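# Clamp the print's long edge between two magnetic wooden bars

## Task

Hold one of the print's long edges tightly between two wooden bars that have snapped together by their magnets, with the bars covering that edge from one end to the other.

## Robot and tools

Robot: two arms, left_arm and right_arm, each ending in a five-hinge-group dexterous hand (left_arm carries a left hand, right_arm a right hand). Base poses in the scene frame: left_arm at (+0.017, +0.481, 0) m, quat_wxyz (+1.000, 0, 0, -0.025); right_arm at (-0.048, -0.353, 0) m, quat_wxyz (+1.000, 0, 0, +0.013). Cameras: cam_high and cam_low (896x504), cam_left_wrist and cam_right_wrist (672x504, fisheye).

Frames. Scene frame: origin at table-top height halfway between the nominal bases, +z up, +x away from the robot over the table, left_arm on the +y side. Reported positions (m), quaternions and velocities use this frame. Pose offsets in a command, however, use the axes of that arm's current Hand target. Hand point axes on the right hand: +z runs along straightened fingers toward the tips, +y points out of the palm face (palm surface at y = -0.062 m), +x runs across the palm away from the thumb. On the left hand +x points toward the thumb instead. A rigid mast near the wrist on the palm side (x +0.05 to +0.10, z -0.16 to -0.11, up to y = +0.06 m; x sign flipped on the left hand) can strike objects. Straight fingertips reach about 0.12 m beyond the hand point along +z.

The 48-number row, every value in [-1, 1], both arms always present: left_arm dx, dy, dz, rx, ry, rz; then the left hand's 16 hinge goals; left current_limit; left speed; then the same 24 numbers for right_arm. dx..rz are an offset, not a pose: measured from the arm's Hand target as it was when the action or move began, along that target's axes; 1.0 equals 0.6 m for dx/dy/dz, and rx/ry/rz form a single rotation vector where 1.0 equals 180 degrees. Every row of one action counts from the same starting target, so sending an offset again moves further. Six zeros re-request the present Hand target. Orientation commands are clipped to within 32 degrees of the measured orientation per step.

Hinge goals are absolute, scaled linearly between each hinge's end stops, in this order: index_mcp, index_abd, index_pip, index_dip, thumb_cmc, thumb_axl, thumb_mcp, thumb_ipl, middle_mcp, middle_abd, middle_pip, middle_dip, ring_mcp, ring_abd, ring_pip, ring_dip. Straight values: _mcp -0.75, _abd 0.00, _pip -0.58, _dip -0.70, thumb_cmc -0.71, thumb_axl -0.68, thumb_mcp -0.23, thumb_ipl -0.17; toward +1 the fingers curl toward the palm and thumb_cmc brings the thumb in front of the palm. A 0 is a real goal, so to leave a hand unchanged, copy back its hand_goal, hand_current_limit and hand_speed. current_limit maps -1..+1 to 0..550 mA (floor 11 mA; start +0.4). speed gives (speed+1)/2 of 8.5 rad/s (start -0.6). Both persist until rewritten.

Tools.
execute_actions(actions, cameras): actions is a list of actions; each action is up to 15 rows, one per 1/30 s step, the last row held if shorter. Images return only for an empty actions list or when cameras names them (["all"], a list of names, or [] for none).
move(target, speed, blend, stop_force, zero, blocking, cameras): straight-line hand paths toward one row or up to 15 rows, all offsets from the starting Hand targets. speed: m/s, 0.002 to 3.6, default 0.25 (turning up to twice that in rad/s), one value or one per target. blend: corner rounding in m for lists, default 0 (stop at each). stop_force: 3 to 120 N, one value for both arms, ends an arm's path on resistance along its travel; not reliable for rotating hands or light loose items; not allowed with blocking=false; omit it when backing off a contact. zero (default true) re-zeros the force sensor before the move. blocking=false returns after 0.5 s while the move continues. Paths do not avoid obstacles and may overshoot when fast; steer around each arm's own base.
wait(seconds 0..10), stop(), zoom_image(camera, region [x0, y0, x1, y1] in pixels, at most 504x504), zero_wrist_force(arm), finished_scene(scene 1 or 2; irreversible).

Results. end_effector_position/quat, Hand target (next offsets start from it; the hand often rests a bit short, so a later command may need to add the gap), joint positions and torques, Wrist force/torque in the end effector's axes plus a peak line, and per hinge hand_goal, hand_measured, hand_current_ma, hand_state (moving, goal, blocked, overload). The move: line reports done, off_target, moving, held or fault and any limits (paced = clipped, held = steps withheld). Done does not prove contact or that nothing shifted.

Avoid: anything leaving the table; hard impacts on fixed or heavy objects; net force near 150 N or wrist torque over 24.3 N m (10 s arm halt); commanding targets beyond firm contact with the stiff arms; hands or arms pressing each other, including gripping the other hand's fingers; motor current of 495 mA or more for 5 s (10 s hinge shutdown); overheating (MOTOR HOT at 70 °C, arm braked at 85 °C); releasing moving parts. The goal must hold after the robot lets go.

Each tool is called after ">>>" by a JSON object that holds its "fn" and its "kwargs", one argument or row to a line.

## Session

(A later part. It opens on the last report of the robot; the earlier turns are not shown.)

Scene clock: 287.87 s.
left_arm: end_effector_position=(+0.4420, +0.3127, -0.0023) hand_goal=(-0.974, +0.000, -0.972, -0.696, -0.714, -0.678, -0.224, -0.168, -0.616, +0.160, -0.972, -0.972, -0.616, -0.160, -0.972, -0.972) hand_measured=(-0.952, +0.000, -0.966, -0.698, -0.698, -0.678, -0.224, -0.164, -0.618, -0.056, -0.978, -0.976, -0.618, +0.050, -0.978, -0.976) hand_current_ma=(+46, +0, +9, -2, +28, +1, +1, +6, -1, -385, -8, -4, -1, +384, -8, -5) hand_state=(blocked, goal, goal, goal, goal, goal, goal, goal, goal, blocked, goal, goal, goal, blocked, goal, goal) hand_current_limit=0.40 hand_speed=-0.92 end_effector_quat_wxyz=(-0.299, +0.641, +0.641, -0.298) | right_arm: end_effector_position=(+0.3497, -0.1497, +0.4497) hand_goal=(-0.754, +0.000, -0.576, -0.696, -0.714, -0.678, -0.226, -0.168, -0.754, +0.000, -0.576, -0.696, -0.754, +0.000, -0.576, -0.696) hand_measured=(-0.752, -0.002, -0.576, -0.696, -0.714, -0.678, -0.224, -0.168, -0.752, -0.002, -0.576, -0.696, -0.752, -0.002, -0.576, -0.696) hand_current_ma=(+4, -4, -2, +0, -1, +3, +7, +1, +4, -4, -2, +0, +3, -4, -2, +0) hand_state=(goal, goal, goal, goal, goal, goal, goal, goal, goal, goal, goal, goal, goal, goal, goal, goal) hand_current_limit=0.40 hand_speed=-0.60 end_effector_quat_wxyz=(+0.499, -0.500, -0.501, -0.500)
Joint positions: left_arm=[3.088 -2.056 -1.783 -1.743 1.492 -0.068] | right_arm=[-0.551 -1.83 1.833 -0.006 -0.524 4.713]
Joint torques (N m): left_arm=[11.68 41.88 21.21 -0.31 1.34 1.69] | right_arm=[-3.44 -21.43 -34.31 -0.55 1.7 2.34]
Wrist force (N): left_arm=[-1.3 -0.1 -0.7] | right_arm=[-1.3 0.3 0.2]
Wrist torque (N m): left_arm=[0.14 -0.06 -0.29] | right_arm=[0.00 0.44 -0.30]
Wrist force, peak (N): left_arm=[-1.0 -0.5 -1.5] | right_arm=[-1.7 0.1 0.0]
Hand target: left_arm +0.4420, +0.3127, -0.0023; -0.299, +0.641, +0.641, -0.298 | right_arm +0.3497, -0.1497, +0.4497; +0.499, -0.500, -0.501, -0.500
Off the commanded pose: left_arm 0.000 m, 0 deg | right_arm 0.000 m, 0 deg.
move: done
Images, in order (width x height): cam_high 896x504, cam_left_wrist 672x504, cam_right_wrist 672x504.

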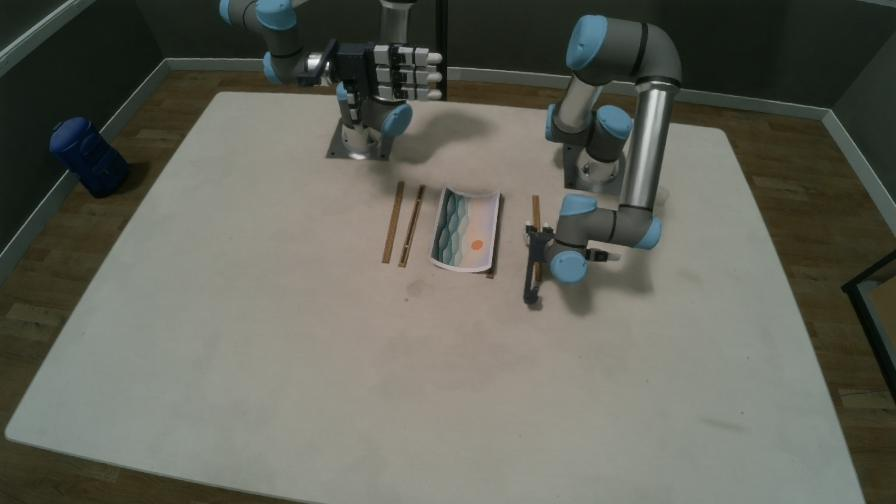

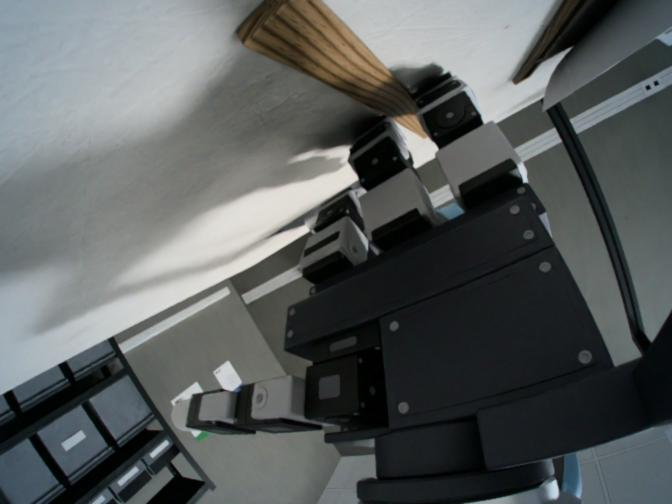

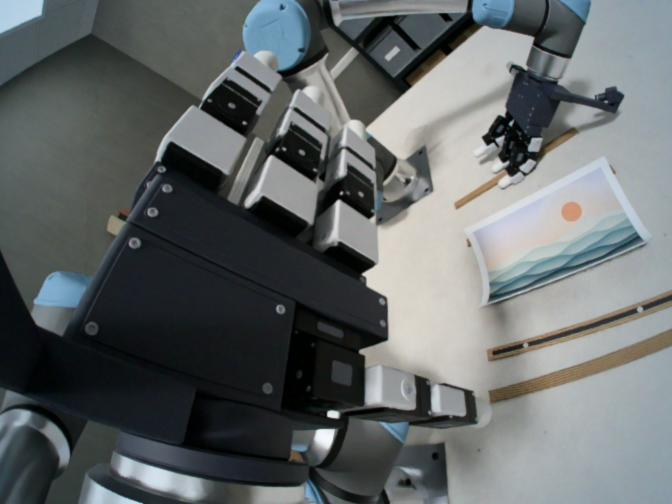

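>>> {"fn": "move", "kwargs": {
  "target": [
    [0,-0.0064,-0.00536,0,0,0,-0.973,0,-0.971,-0.696,-0.714,-0.678,-0.2247,-0.1676,-0.6164,0.16,-0.971,-0.971,-0.6164,-0.16,-0.971,-0.971,0.4,-0.92,0,0,0,0,0,0,-0.754,0,-0.576,-0.696,-0.714,-0.678,-0.226,-0.168,-0.754,0,-0.576,-0.696,-0.754,0,-0.576,-0.696,0.4,-0.6]
  ],
  "speed": 0.015,
  "cameras": ["cam_right_wrist","cam_left_wrist","cam_low"]
}}

>>> {"fn": "zoom_image", "kwargs": {
  "camera": "cam_right_wrist",
  "region": [440, 110, 600, 220]
}}

>>> {"fn": "zoom_image", "kwargs": {
  "camera": "cam_left_wrist",
  "region": [180, 0, 580, 240]
}}

>>> {"fn": "zoom_image", "kwargs": {
  "camera": "cam_low",
  "region": [400, 220, 500, 270]
}}

Scene clock: 289.77 s.
left_arm: end_effector_position=(+0.4420, +0.3127, +0.0028) hand_goal=(-0.974, +0.000, -0.972, -0.696, -0.714, -0.678, -0.224, -0.168, -0.616, +0.160, -0.972, -0.972, -0.616, -0.160, -0.972, -0.972) hand_measured=(-0.952, +0.000, -0.966, -0.698, -0.698, -0.678, -0.224, -0.164, -0.608, -0.056, -0.970, -0.976, -0.610, +0.048, -0.972, -0.976) hand_current_ma=(+46, +0, +9, -2, +28, +1, +1, +6, +10, -385, +1, -3, +10, +385, +0, -4) hand_state=(blocked, goal, goal, goal, goal, goal, goal, goal, goal, blocked, goal, goal, goal, blocked, goal, goal) hand_current_limit=0.40 hand_speed=-0.92 end_effector_quat_wxyz=(-0.299, +0.641, +0.641, -0.298) | right_arm: end_effector_position=(+0.3497, -0.1497, +0.4497) hand_goal=(-0.754, +0.000, -0.576, -0.696, -0.714, -0.678, -0.226, -0.168, -0.754, +0.000, -0.576, -0.696, -0.754, +0.000, -0.576, -0.696) hand_measured=(-0.752, -0.002, -0.576, -0.696, -0.714, -0.678, -0.224, -0.168, -0.752, -0.002, -0.576, -0.696, -0.752, -0.002, -0.576, -0.696) hand_current_ma=(+4, -4, -2, +0, -1, +3, +7, +1, +4, -4, -2, +0, +3, -4, -2, +0) hand_state=(goal, goal, goal, goal, goal, goal, goal, goal, goal, goal, goal, goal, goal, goal, goal, goal) hand_current_limit=0.40 hand_speed=-0.60 end_effector_quat_wxyz=(+0.499, -0.500, -0.501, -0.500)
Joint positions: left_arm=[3.088 -2.048 -1.779 -1.755 1.492 -0.068] | right_arm=[-0.551 -1.83 1.833 -0.006 -0.524 4.713]
Joint torques (N m): left_arm=[9.38 36.79 20.43 -0.36 0.99 1.38] | right_arm=[-4.37 -22.41 -34.33 -0.55 1.49 2.36]
Wrist force (N): left_arm=[-1.2 0.8 -0.2] | right_arm=[-1.4 0.3 0.0]
Wrist torque (N m): left_arm=[0.04 -0.02 -0.32] | right_arm=[0.01 0.46 -0.31]
Wrist force, peak (N): left_arm=[-1.3 -0.1 -1.0] | right_arm=[-1.6 0.3 0.7]
Hand target: left_arm +0.4420, +0.3127, +0.0027; -0.299, +0.641, +0.641, -0.298 | right_arm +0.3497, -0.1497, +0.4497; +0.499, -0.500, -0.501, -0.500
Off the commanded pose: left_arm 0.000 m, 0 deg | right_arm 0.000 m, 0 deg.
move: done
Images, in order (width x height): cam_low 896x504, cam_left_wrist 672x504, cam_right_wrist 672x504.

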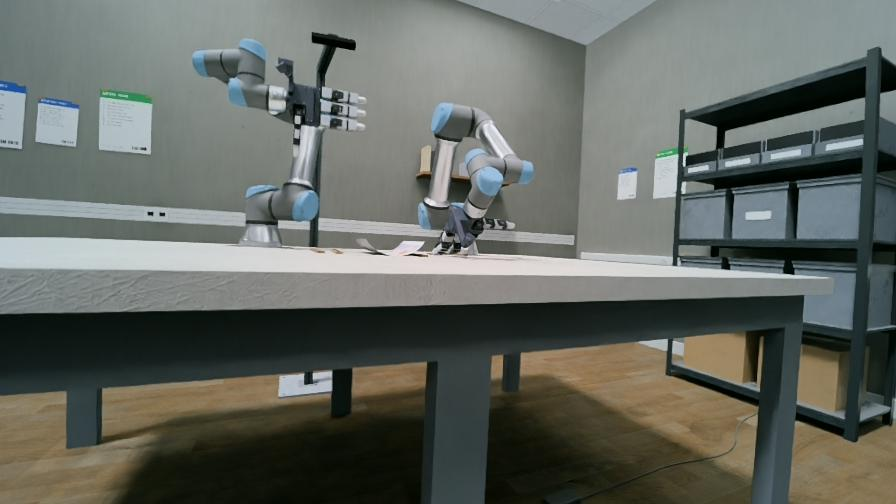

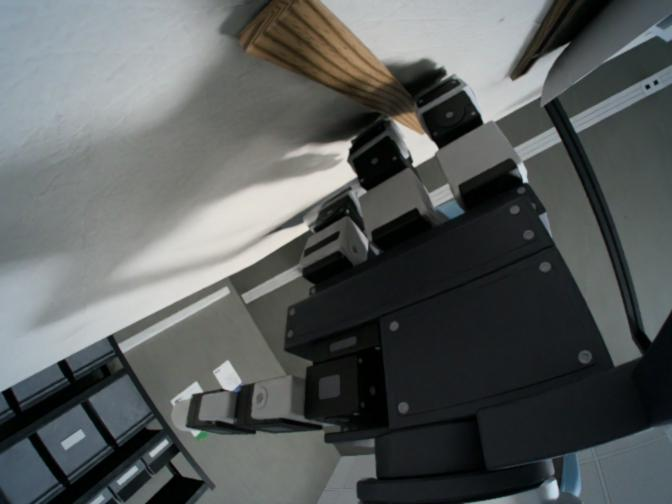

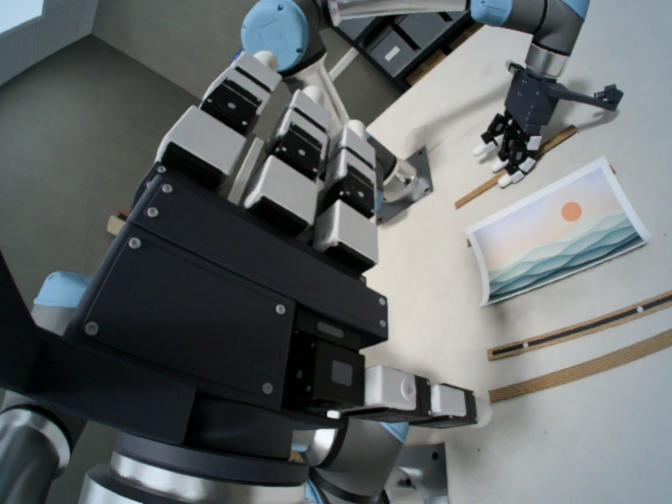

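Scaled by 3.150 from the camera's 672x504 image, which has a finer 960x720 frame.

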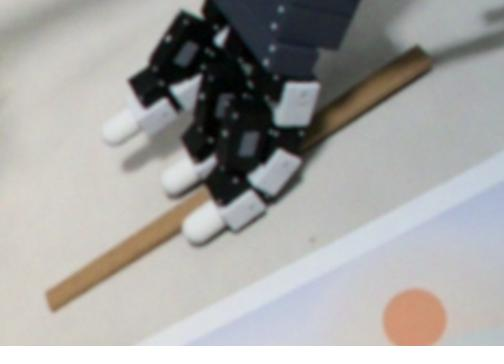

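Scaled by 1.260 from the camera's 672x504 image, which has a finer 960x720 frame.

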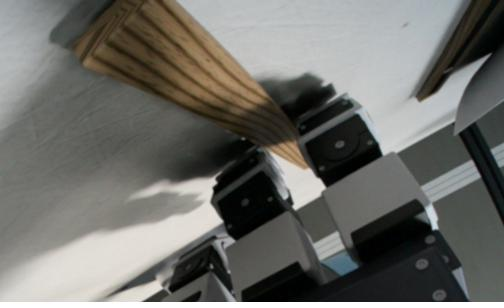

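Scaled by 5.040.

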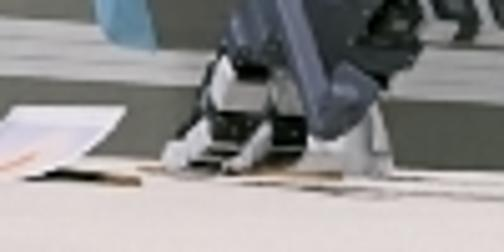

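>>> {"fn": "move", "kwargs": {
  "target": [
    [0,-0.0255,-0.0214,0,0,0,-0.973,0,-0.971,-0.696,-0.714,-0.678,-0.2247,-0.1676,-0.6164,0.16,-0.971,-0.971,-0.6164,-0.16,-0.971,-0.971,0.4,-0.92,0,0,0,0,0,0,-0.754,0,-0.576,-0.696,-0.714,-0.678,-0.226,-0.168,-0.754,0,-0.576,-0.696,-0.754,0,-0.576,-0.696,0.4,-0.6]
  ],
  "speed": 0.03,
  "cameras": ["cam_right_wrist","cam_left_wrist","cam_low"]
}}

>>> {"fn": "zoom_image", "kwargs": {
  "camera": "cam_right_wrist",
  "region": [440, 110, 600, 220]
}}

>>> {"fn": "zoom_image", "kwargs": {
  "camera": "cam_left_wrist",
  "region": [180, 0, 580, 240]
}}

>>> {"fn": "zoom_image", "kwargs": {
  "camera": "cam_low",
  "region": [400, 220, 500, 270]
}}

Scene clock: 291.67 s.
left_arm: end_effector_position=(+0.4420, +0.3127, +0.0229) hand_goal=(-0.974, +0.000, -0.972, -0.696, -0.714, -0.678, -0.224, -0.168, -0.616, +0.160, -0.972, -0.972, -0.616, -0.160, -0.972, -0.972) hand_measured=(-0.952, +0.000, -0.966, -0.698, -0.698, -0.678, -0.224, -0.164, -0.608, -0.056, -0.970, -0.974, -0.608, +0.048, -0.970, -0.976) hand_current_ma=(+46, +0, +9, -2, +28, +1, +1, +6, +11, -385, +1, -3, +11, +385, +1, -3) hand_state=(blocked, goal, goal, goal, goal, goal, goal, goal, goal, blocked, goal, goal, goal, blocked, goal, goal) hand_current_limit=0.40 hand_speed=-0.92 end_effector_quat_wxyz=(-0.299, +0.641, +0.641, -0.298) end_effector_velocity=(+0.001, +0.000, -0.001) end_effector_angular_velocity=(+0.000, -0.003, +0.000) | right_arm: end_effector_position=(+0.3497, -0.1497, +0.4497) hand_goal=(-0.754, +0.000, -0.576, -0.696, -0.714, -0.678, -0.226, -0.168, -0.754, +0.000, -0.576, -0.696, -0.754, +0.000, -0.576, -0.696) hand_measured=(-0.752, -0.002, -0.576, -0.696, -0.714, -0.678, -0.224, -0.168, -0.752, -0.002, -0.576, -0.696, -0.752, -0.002, -0.576, -0.696) hand_current_ma=(+4, -4, -2, +0, -1, +3, +7, +1, +4, -4, -2, +0, +3, -4, -2, +0) hand_state=(goal, goal, goal, goal, goal, goal, goal, goal, goal, goal, goal, goal, goal, goal, goal, goal) hand_current_limit=0.40 hand_speed=-0.60 end_effector_quat_wxyz=(+0.499, -0.500, -0.501, -0.500)
Joint positions: left_arm=[3.088 -2.018 -1.762 -1.801 1.492 -0.068] | right_arm=[-0.551 -1.83 1.833 -0.006 -0.524 4.713]
Joint velocities: left_arm=[0.001 -0.002 -0.001 0.005 0.001 0] | right_arm=[within noise]
Joint torques (N m): left_arm=[-3.77 20.85 11.93 2.87 -1.36 -0.93] | right_arm=[-4.15 -21.21 -33.95 -0.51 1.66 2.45]
Wrist force (N): left_arm=[-1.0 0.7 -0.1] | right_arm=[-1.4 0.2 0.2]
Wrist torque (N m): left_arm=[0.01 -0.03 -0.28] | right_arm=[-0.03 0.44 -0.32]
Wrist force, peak (N): left_arm=[-1.1 1.5 0.1] | right_arm=[-1.7 0.4 0.0]
Hand target: left_arm +0.4419, +0.3127, +0.0227; -0.299, +0.641, +0.641, -0.298 | right_arm +0.3497, -0.1497, +0.4497; +0.499, -0.500, -0.501, -0.500
Off the commanded pose: left_arm 0.000 m, 0 deg | right_arm 0.000 m, 0 deg.
move: done
Images, in order (width x height): cam_low 896x504, cam_left_wrist 672x504, cam_right_wrist 672x504.

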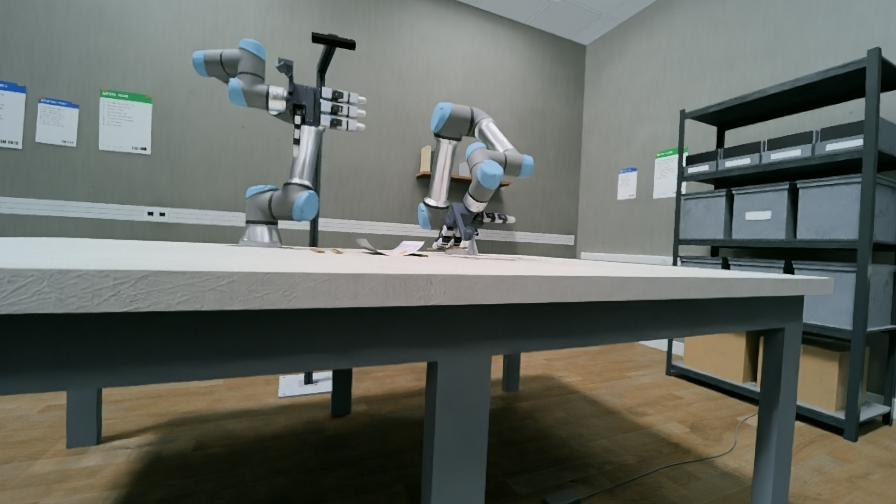

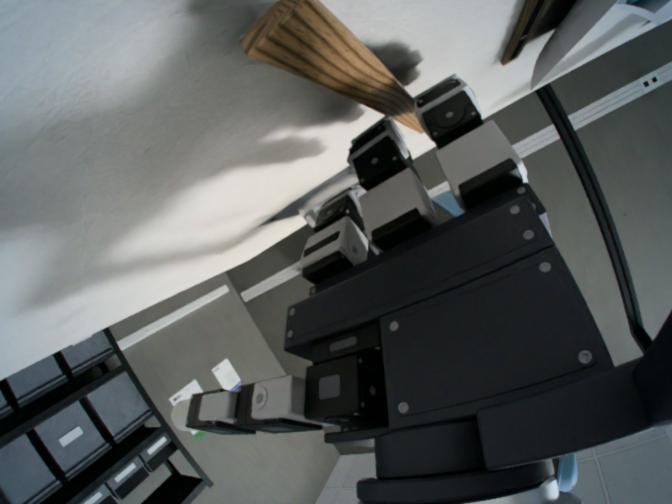

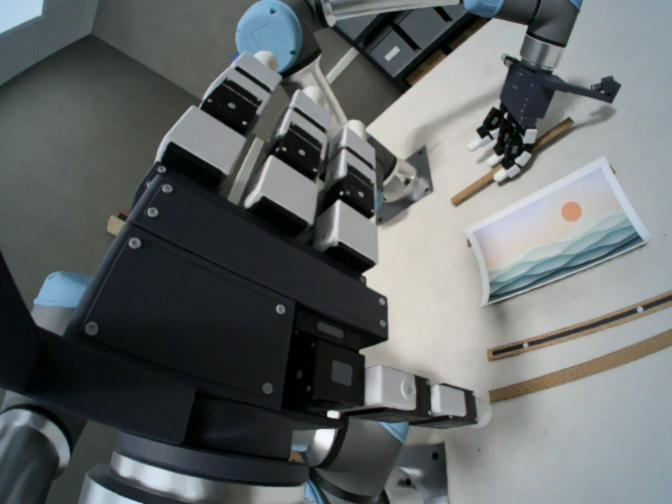

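Scaled by 3.150 from the camera's 672x504 image, which has a finer 960x720 frame.

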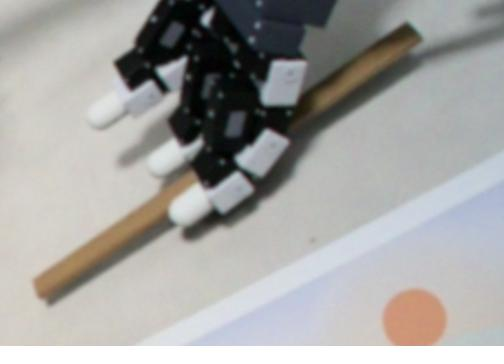

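Scaled by 1.260 from the camera's 672x504 image, which has a finer 960x720 frame.

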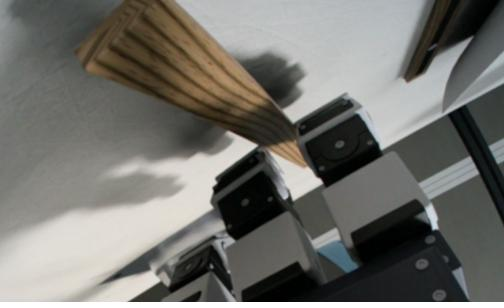

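Scaled by 5.040.

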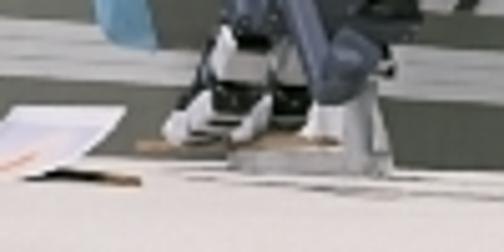

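>>> {"fn": "move", "kwargs": {
  "target": [
    [0,-0.0795,-0.0668,0,0,0,-0.973,0,-0.971,-0.696,-0.714,-0.678,-0.2247,-0.1676,-0.6164,0.16,-0.971,-0.971,-0.6164,-0.16,-0.971,-0.971,0.4,-0.92,0,0,0,0,0,0,-0.754,0,-0.576,-0.696,-0.714,-0.678,-0.226,-0.168,-0.754,0,-0.576,-0.696,-0.754,0,-0.576,-0.696,0.4,-0.6],
    [-0.2212,-0.0731,-0.0744,0,0.01106,0.0093,-0.973,0,-0.971,-0.696,-0.714,-0.678,-0.2247,-0.1676,-0.6164,0.16,-0.971,-0.971,-0.6164,-0.16,-0.971,-0.971,0.4,-0.92,0,0,0,0,0,0,-0.754,0,-0.576,-0.696,-0.714,-0.678,-0.226,-0.168,-0.754,0,-0.576,-0.696,-0.754,0,-0.576,-0.696,0.4,-0.6]
  ],
  "speed": [0.08,0.1],
  "blend": [0.01,0],
  "cameras": ["all"]
}}

>>> {"fn": "zoom_image", "kwargs": {
  "camera": "cam_right_wrist",
  "region": [430, 90, 660, 320]
}}

>>> {"fn": "zoom_image", "kwargs": {
  "camera": "cam_high",
  "region": [430, 160, 570, 300]
}}

>>> {"fn": "zoom_image", "kwargs": {
  "camera": "cam_low",
  "region": [340, 180, 480, 270]
}}

>>> {"fn": "zoom_image", "kwargs": {
  "camera": "cam_left_wrist",
  "region": [180, 0, 580, 240]
}}

Scene clock: 297.30 s.
left_arm: end_effector_position=(+0.4479, +0.1799, +0.0848) hand_goal=(-0.974, +0.000, -0.972, -0.696, -0.714, -0.678, -0.224, -0.168, -0.616, +0.160, -0.972, -0.972, -0.616, -0.160, -0.972, -0.972) hand_measured=(-0.952, +0.000, -0.966, -0.698, -0.698, -0.678, -0.224, -0.164, -0.608, -0.056, -0.970, -0.974, -0.608, +0.048, -0.970, -0.976) hand_current_ma=(+46, +0, +9, -2, +28, +1, +1, +6, +12, -385, +2, -3, +12, +385, +1, -3) hand_state=(blocked, goal, goal, goal, goal, goal, goal, goal, goal, blocked, goal, goal, goal, blocked, goal, goal) hand_current_limit=0.40 hand_speed=-0.92 end_effector_quat_wxyz=(-0.306, +0.655, +0.626, -0.292) | right_arm: end_effector_position=(+0.3497, -0.1497, +0.4497) hand_goal=(-0.754, +0.000, -0.576, -0.696, -0.714, -0.678, -0.226, -0.168, -0.754, +0.000, -0.576, -0.696, -0.754, +0.000, -0.576, -0.696) hand_measured=(-0.752, -0.002, -0.576, -0.696, -0.714, -0.678, -0.224, -0.168, -0.752, -0.002, -0.576, -0.696, -0.752, -0.002, -0.576, -0.696) hand_current_ma=(+4, -4, -2, +0, -1, +3, +7, +1, +4, -4, -2, +0, +3, -4, -2, +0) hand_state=(goal, goal, goal, goal, goal, goal, goal, goal, goal, goal, goal, goal, goal, goal, goal, goal) hand_current_limit=0.40 hand_speed=-0.60 end_effector_quat_wxyz=(+0.499, -0.500, -0.501, -0.500)
Joint positions: left_arm=[2.862 -2.075 -1.493 -1.997 1.355 -0.187] | right_arm=[-0.551 -1.83 1.833 -0.006 -0.524 4.713]
Joint torques (N m): left_arm=[13.56 51.1 12.15 2.57 1.28 1.63] | right_arm=[-3 -21.51 -33.9 -0.61 1.73 2.36]
Wrist force (N): left_arm=[-1.2 1.1 0.1] | right_arm=[-1.1 0.3 0.2]
Wrist torque (N m): left_arm=[0.00 0.03 -0.36] | right_arm=[0.00 0.41 -0.29]
Wrist force, peak (N): left_arm=[-2.2 0.9 0.2] | right_arm=[-1.7 0.2 0.4]
Hand target: left_arm +0.4480, +0.1799, +0.0849; -0.306, +0.655, +0.627, -0.292 | right_arm +0.3497, -0.1497, +0.4497; +0.499, -0.500, -0.501, -0.500
Off the commanded pose: left_arm 0.000 m, 0 deg | right_arm 0.000 m, 0 deg.
move: done

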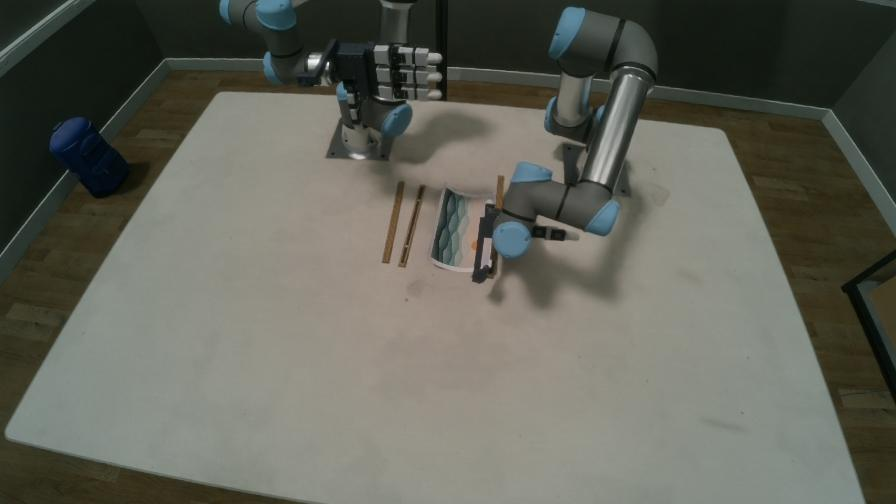

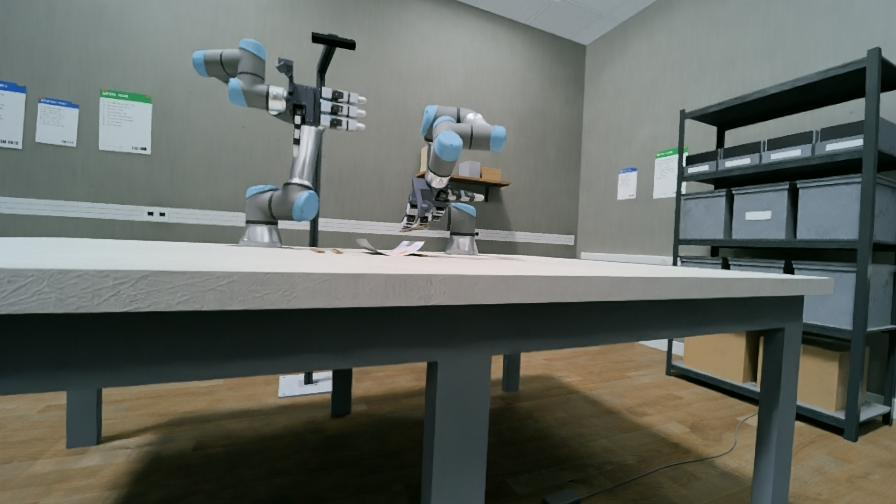

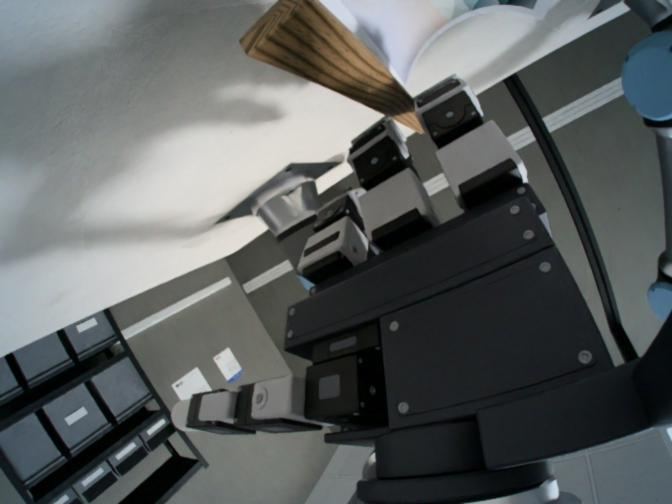

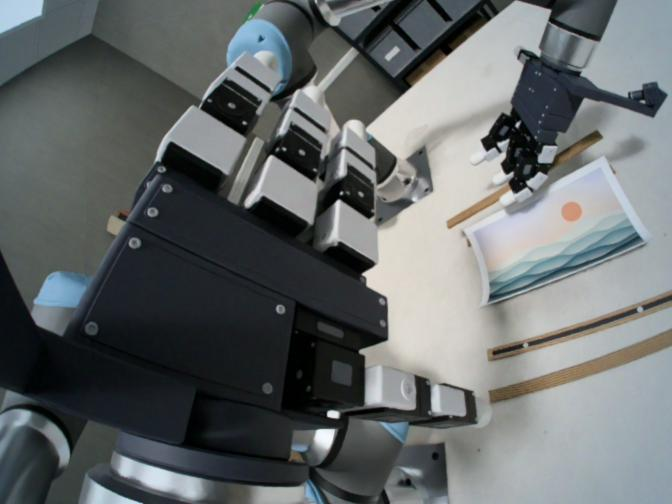

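Scaled by 2.191 from the camera's 672x504 image, which has a finer 960x720 frame.

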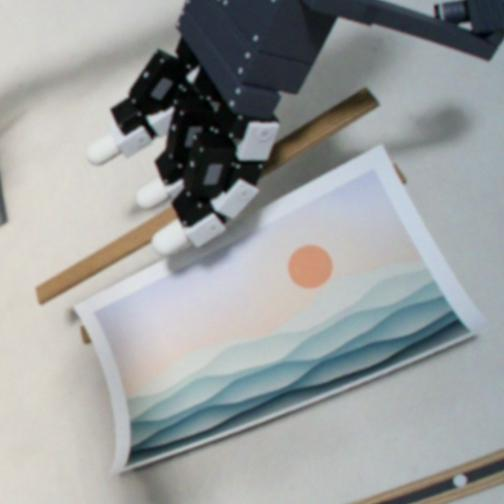

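Scaled by 3.600.

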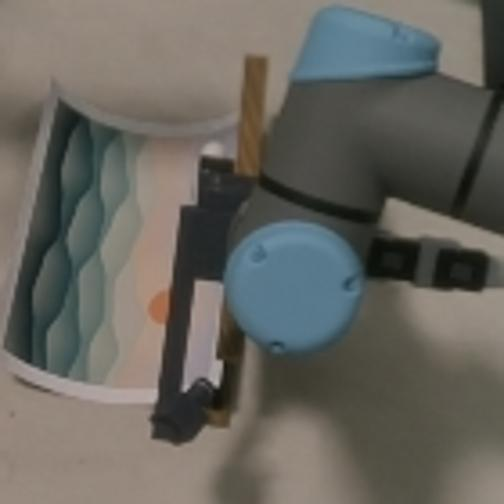

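Scaled by 3.600.

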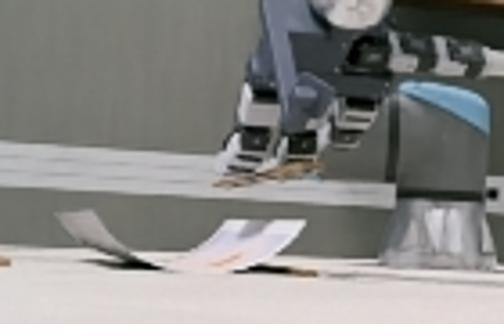

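Scaled by 1.260 from the camera's 672x504 image, which has a finer 960x720 frame.

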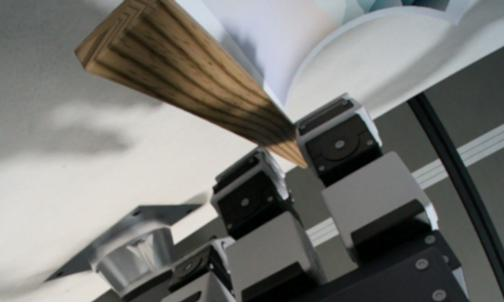

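>>> {"fn": "move", "kwargs": {
  "target": [0, 0.0383, 0.03215, 0,0,0, -0.973,0,-0.971,-0.696,-0.714,-0.678,-0.2247,-0.1676,-0.6164,0.16,-0.971,-0.971,-0.6164,-0.16,-0.971,-0.971,0.4,-0.92, 0,0,0,0,0,0, -0.754,0,-0.576,-0.696,-0.714,-0.678,-0.226,-0.168,-0.754,0,-0.576,-0.696,-0.754,0,-0.576,-0.696,0.4,-0.6],
  "speed": 0.03,
  "cameras": ["all"]
}}

Scene clock: 301.93 s.
left_arm: end_effector_position=(+0.4480, +0.1799, +0.0546) hand_goal=(-0.974, +0.000, -0.972, -0.696, -0.714, -0.678, -0.224, -0.168, -0.616, +0.160, -0.972, -0.972, -0.616, -0.160, -0.972, -0.972) hand_measured=(-0.952, +0.000, -0.966, -0.698, -0.698, -0.678, -0.224, -0.164, -0.608, -0.056, -0.970, -0.974, -0.608, +0.048, -0.970, -0.976) hand_current_ma=(+46, +0, +9, -2, +28, +1, +1, +6, +12, -385, +2, -3, +12, +385, +1, -3) hand_state=(blocked, goal, goal, goal, goal, goal, goal, goal, goal, blocked, goal, goal, goal, blocked, goal, goal) hand_current_limit=0.40 hand_speed=-0.92 end_effector_quat_wxyz=(-0.306, +0.655, +0.626, -0.292) end_effector_velocity=(-0.001, +0.000, +0.002) end_effector_angular_velocity=(+0.000, +0.002, +0.000) | right_arm: end_effector_position=(+0.3497, -0.1497, +0.4497) hand_goal=(-0.754, +0.000, -0.576, -0.696, -0.714, -0.678, -0.226, -0.168, -0.754, +0.000, -0.576, -0.696, -0.754, +0.000, -0.576, -0.696) hand_measured=(-0.752, -0.002, -0.576, -0.696, -0.714, -0.678, -0.224, -0.168, -0.752, -0.002, -0.576, -0.696, -0.752, -0.002, -0.576, -0.696) hand_current_ma=(+4, -4, -2, +0, -1, +3, +7, +1, +4, -4, -2, +0, +3, -4, -2, +0) hand_state=(goal, goal, goal, goal, goal, goal, goal, goal, goal, goal, goal, goal, goal, goal, goal, goal) hand_current_limit=0.40 hand_speed=-0.60 end_effector_quat_wxyz=(+0.499, -0.500, -0.501, -0.500)
Joint positions: left_arm=[2.862 -2.106 -1.529 -1.93 1.355 -0.186] | right_arm=[-0.551 -1.83 1.833 -0.006 -0.524 4.713]
Joint velocities: left_arm=[0 0.002 0.001 -0.005 0 0] | right_arm=[within noise]
Joint torques (N m): left_arm=[13.71 50.92 26.61 -2.62 0.97 1.64] | right_arm=[-4.04 -21.35 -33.73 -0.53 1.67 2.37]
Wrist force (N): left_arm=[-1.1 1.1 0.0] | right_arm=[-1.5 0.1 0.4]
Wrist torque (N m): left_arm=[0.01 0.01 -0.38] | right_arm=[-0.04 0.45 -0.33]
Wrist force, peak (N): left_arm=[-1.3 1.4 0.3] | right_arm=[-1.7 0.4 0.4]
Hand target: left_arm +0.4480, +0.1799, +0.0549; -0.306, +0.655, +0.627, -0.292 | right_arm +0.3497, -0.1497, +0.4497; +0.499, -0.500, -0.501, -0.500
Off the commanded pose: left_arm 0.000 m, 0 deg | right_arm 0.000 m, 0 deg.
move: done

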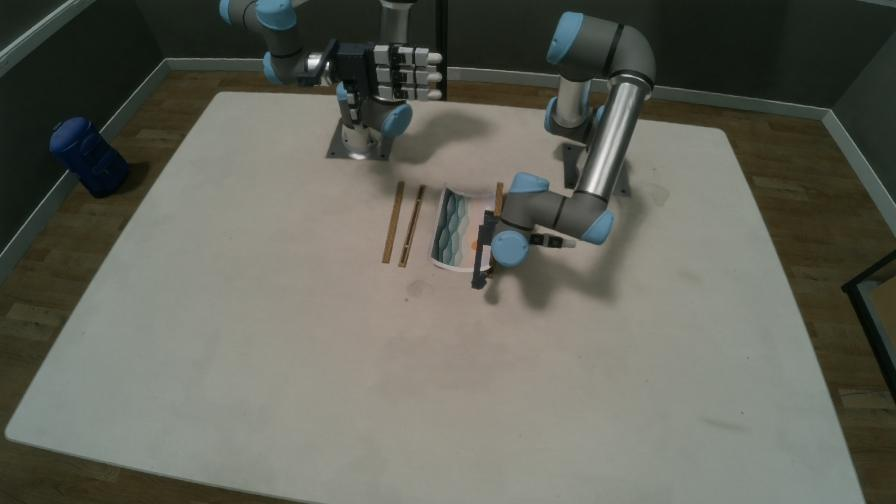

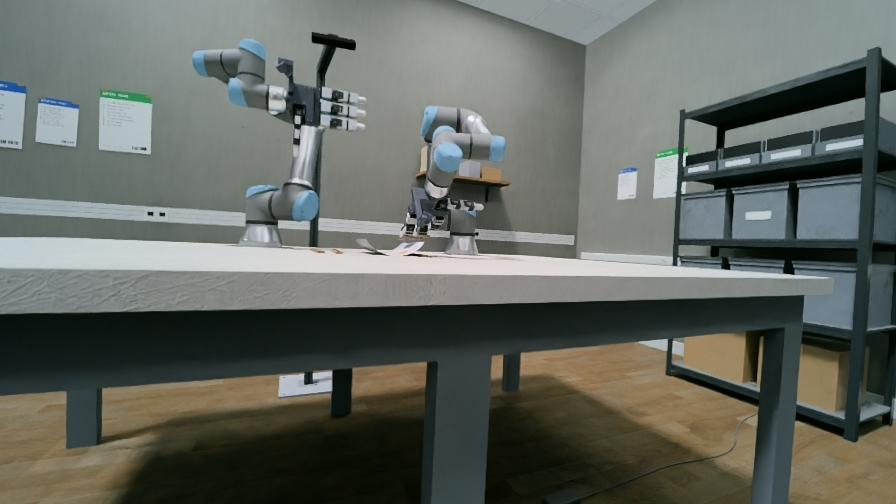

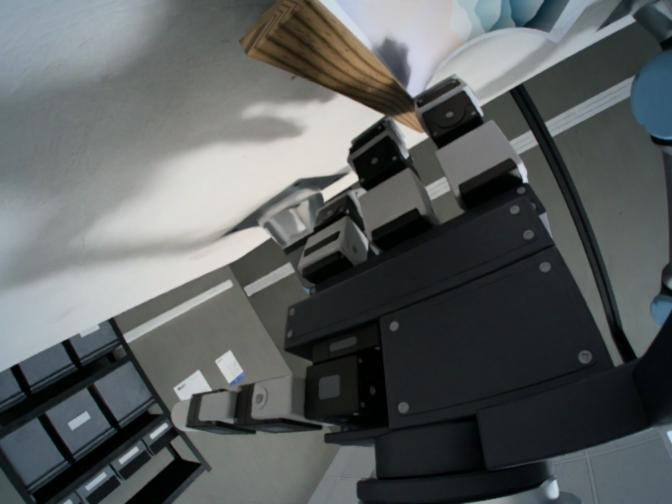

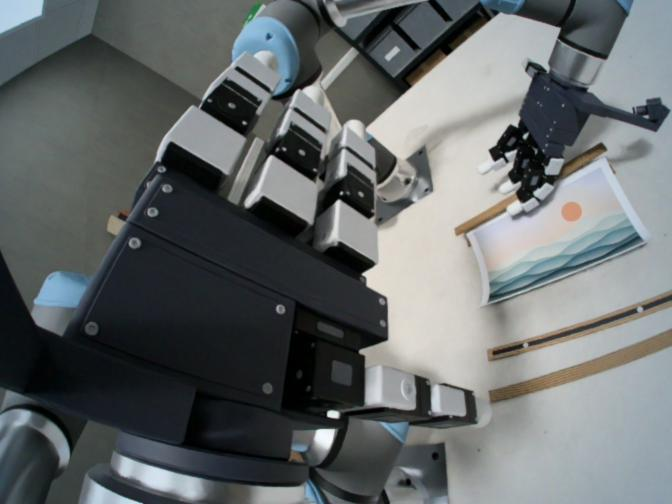

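>>> {"fn": "zoom_image", "kwargs": {
  "camera": "cam_high",
  "region": [420, 170, 560, 300]
}}

>>> {"fn": "zoom_image", "kwargs": {
  "camera": "cam_right_wrist",
  "region": [440, 110, 672, 310]
}}

>>> {"fn": "zoom_image", "kwargs": {
  "camera": "cam_low",
  "region": [340, 180, 480, 270]
}}

>>> {"fn": "zoom_image", "kwargs": {
  "camera": "cam_left_wrist",
  "region": [220, 0, 580, 200]
}}

Scaled by 3.600.

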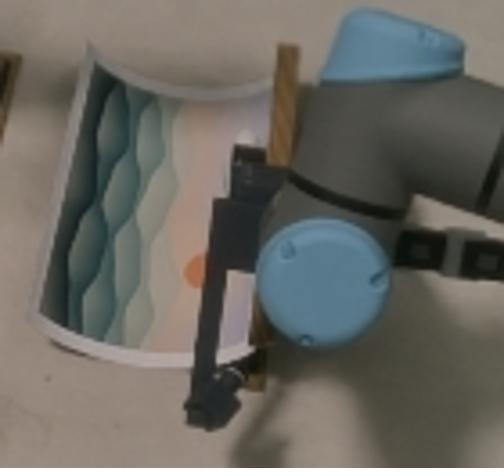

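Scaled by 2.172 from the camera's 672x504 image, which has a finer 960x720 frame.

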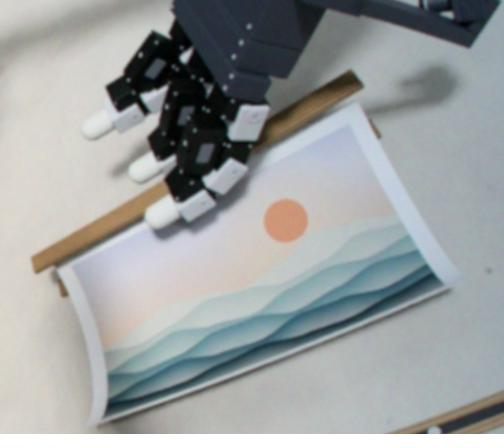

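Scaled by 3.600.

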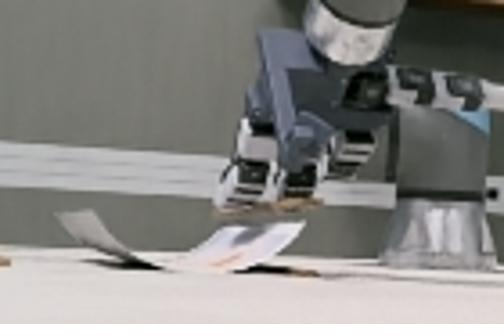

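Scaled by 1.400 from the camera's 672x504 image, which has a finer 960x720 frame.

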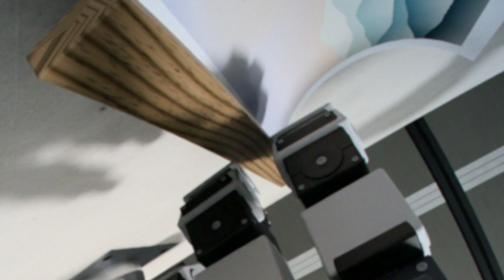

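>>> {"fn": "zoom_image", "kwargs": {
  "camera": "cam_right_wrist",
  "region": [445, 205, 505, 250]
}}

>>> {"fn": "zoom_image", "kwargs": {
  "camera": "cam_right_wrist",
  "region": [570, 130, 650, 190]
}}

>>> {"fn": "zoom_image", "kwargs": {
  "camera": "cam_high",
  "region": [470, 240, 510, 300]
}}

>>> {"fn": "zoom_image", "kwargs": {
  "camera": "cam_high",
  "region": [480, 170, 520, 230]
}}

Scaled by 8.400 from the camera's 672x504 image, which has a finer 960x720 frame.

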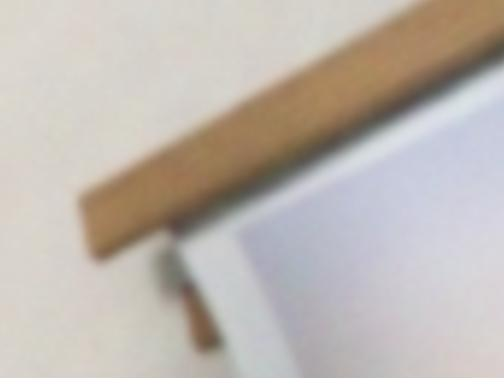

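Scaled by 6.300 from the camera's 672x504 image, which has a finer 960x720 frame.

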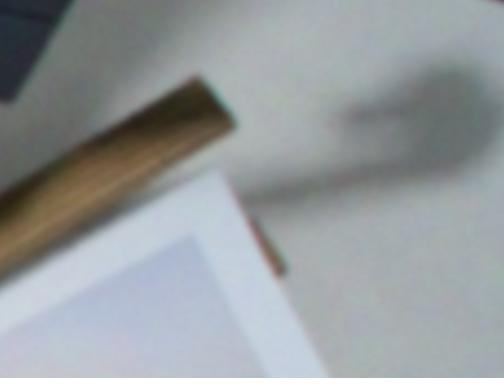

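Scaled by 8.400.

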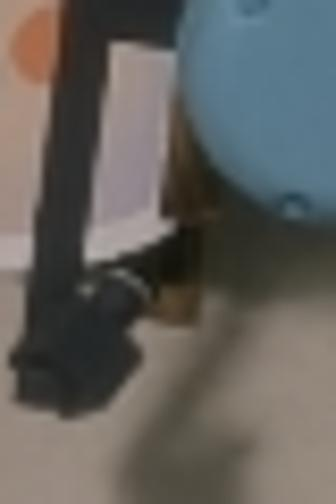

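Scaled by 8.400.

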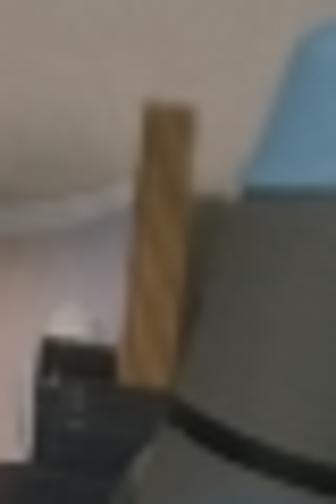

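>>> {"fn": "move", "kwargs": {
  "target": [0, 0.0319, 0.0268, 0,0,0, -0.973,0,-0.971,-0.696,-0.714,-0.678,-0.2247,-0.1676,-0.6164,0.16,-0.971,-0.971,-0.6164,-0.16,-0.971,-0.971,0.4,-0.92, 0,0,0,0,0,0, -0.754,0,-0.576,-0.696,-0.714,-0.678,-0.226,-0.168,-0.754,0,-0.576,-0.696,-0.754,0,-0.576,-0.696,0.4,-0.6],
  "speed": 0.015,
  "cameras": ["all"]
}}

>>> {"fn": "zoom_image", "kwargs": {
  "camera": "cam_right_wrist",
  "region": [445, 205, 505, 250]
}}

>>> {"fn": "zoom_image", "kwargs": {
  "camera": "cam_right_wrist",
  "region": [570, 130, 650, 190]
}}

>>> {"fn": "zoom_image", "kwargs": {
  "camera": "cam_high",
  "region": [470, 240, 510, 300]
}}

>>> {"fn": "zoom_image", "kwargs": {
  "camera": "cam_high",
  "region": [480, 170, 520, 230]
}}

>>> {"fn": "zoom_image", "kwargs": {
  "camera": "cam_right_wrist",
  "region": [440, 110, 672, 310]
}}

>>> {"fn": "zoom_image", "kwargs": {
  "camera": "cam_low",
  "region": [340, 180, 480, 270]
}}

Scene clock: 308.00 s.
left_arm: end_effector_position=(+0.4480, +0.1799, +0.0297) hand_goal=(-0.974, +0.000, -0.972, -0.696, -0.714, -0.678, -0.224, -0.168, -0.616, +0.160, -0.972, -0.972, -0.616, -0.160, -0.972, -0.972) hand_measured=(-0.952, +0.000, -0.966, -0.698, -0.698, -0.678, -0.224, -0.164, -0.608, -0.056, -0.970, -0.974, -0.608, +0.048, -0.970, -0.976) hand_current_ma=(+46, +0, +9, -2, +28, +1, +1, +6, +12, -385, +2, -3, +12, +385, +1, -3) hand_state=(blocked, goal, goal, goal, goal, goal, goal, goal, goal, blocked, goal, goal, goal, blocked, goal, goal) hand_current_limit=0.40 hand_speed=-0.92 end_effector_quat_wxyz=(-0.306, +0.655, +0.627, -0.292) | right_arm: end_effector_position=(+0.3497, -0.1497, +0.4497) hand_goal=(-0.754, +0.000, -0.576, -0.696, -0.714, -0.678, -0.226, -0.168, -0.754, +0.000, -0.576, -0.696, -0.754, +0.000, -0.576, -0.696) hand_measured=(-0.752, -0.002, -0.576, -0.696, -0.714, -0.678, -0.224, -0.168, -0.752, -0.002, -0.576, -0.696, -0.752, -0.002, -0.576, -0.696) hand_current_ma=(+4, -4, -2, +0, -1, +3, +7, +1, +4, -4, -2, +0, +3, -4, -2, +0) hand_state=(goal, goal, goal, goal, goal, goal, goal, goal, goal, goal, goal, goal, goal, goal, goal, goal) hand_current_limit=0.40 hand_speed=-0.60 end_effector_quat_wxyz=(+0.499, -0.500, -0.501, -0.500)
Joint positions: left_arm=[2.862 -2.135 -1.554 -1.876 1.355 -0.186] | right_arm=[-0.551 -1.83 1.833 -0.006 -0.524 4.713]
Joint torques (N m): left_arm=[13.78 43.29 19.8 -1.15 1.24 1.11] | right_arm=[-4.43 -21.77 -33.46 -0.62 1.66 2.35]
Wrist force (N): left_arm=[-1.0 0.9 -0.1] | right_arm=[-1.0 0.2 0.3]
Wrist torque (N m): left_arm=[0.01 -0.02 -0.36] | right_arm=[-0.03 0.39 -0.29]
Wrist force, peak (N): left_arm=[-1.3 1.2 0.3] | right_arm=[-1.6 0.4 0.4]
Hand target: left_arm +0.4480, +0.1799, +0.0299; -0.306, +0.655, +0.627, -0.292 | right_arm +0.3497, -0.1497, +0.4497; +0.499, -0.500, -0.501, -0.500
Off the commanded pose: left_arm 0.000 m, 0 deg | right_arm 0.000 m, 0 deg.
move: done

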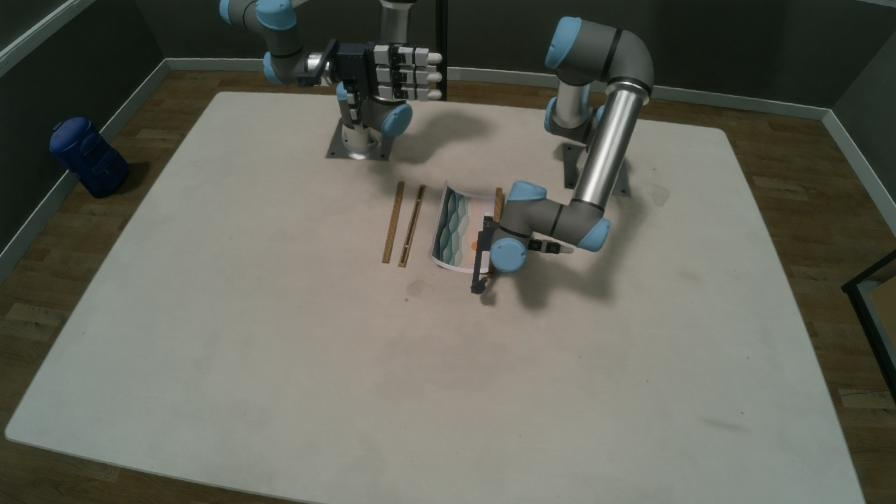

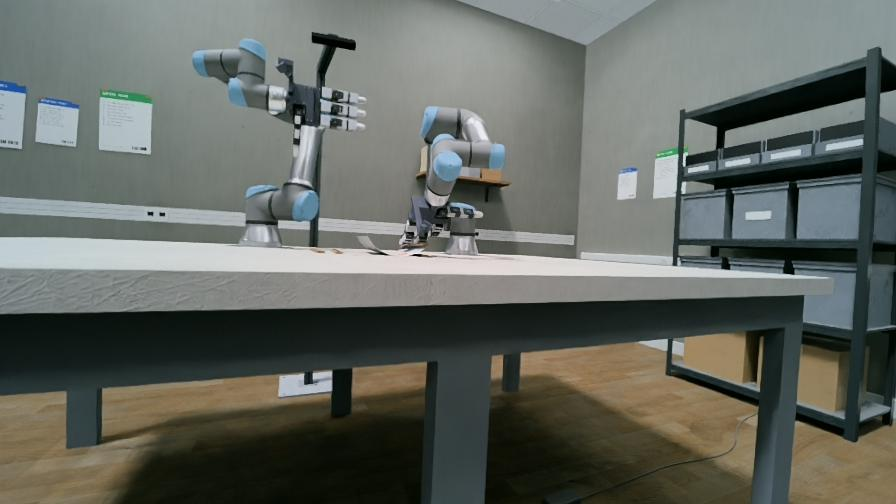

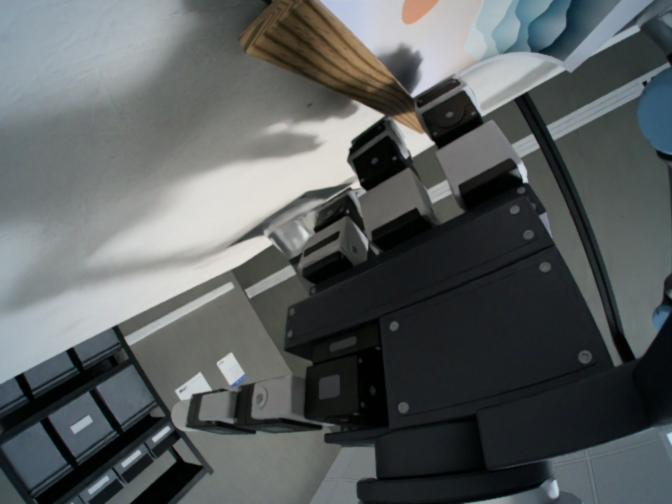

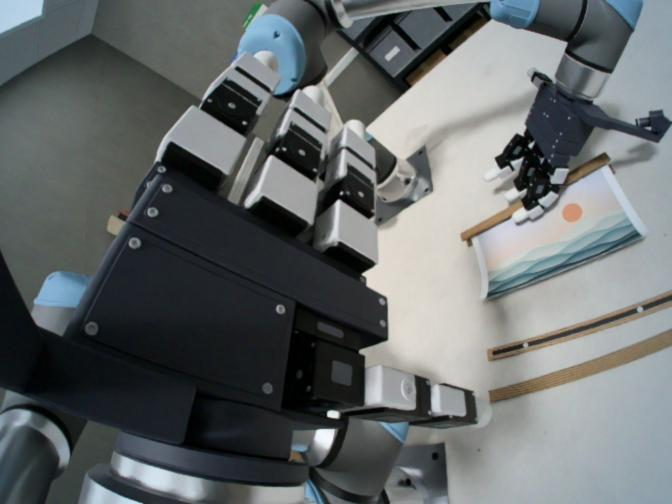

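Scaled by 8.400 from the camera's 672x504 image, which has a finer 960x720 frame.

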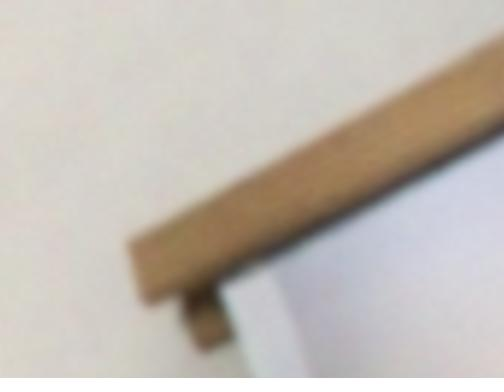

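Scaled by 6.300 from the camera's 672x504 image, which has a finer 960x720 frame.

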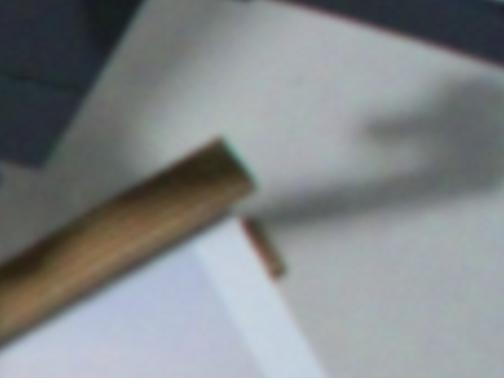

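Scaled by 8.400.

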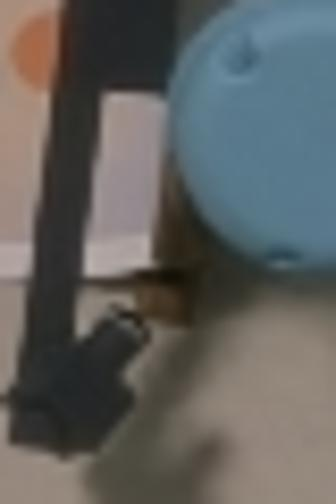

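Scaled by 8.400.

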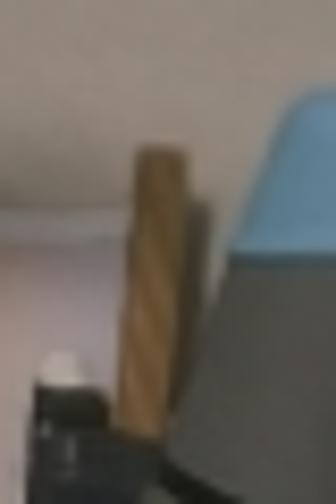

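Scaled by 2.172 from the camera's 672x504 image, which has a finer 960x720 frame.

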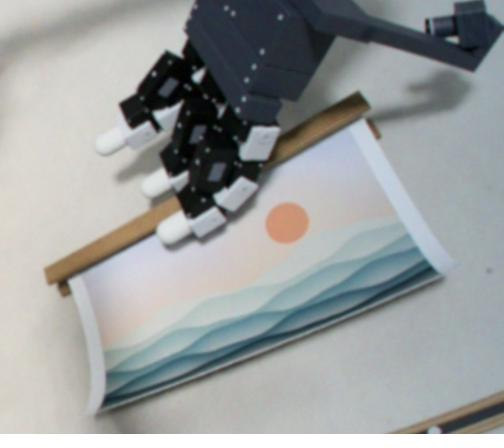

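Scaled by 3.600.

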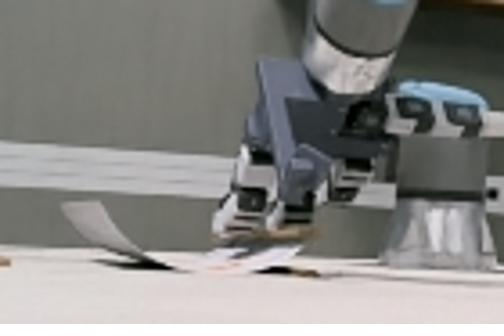

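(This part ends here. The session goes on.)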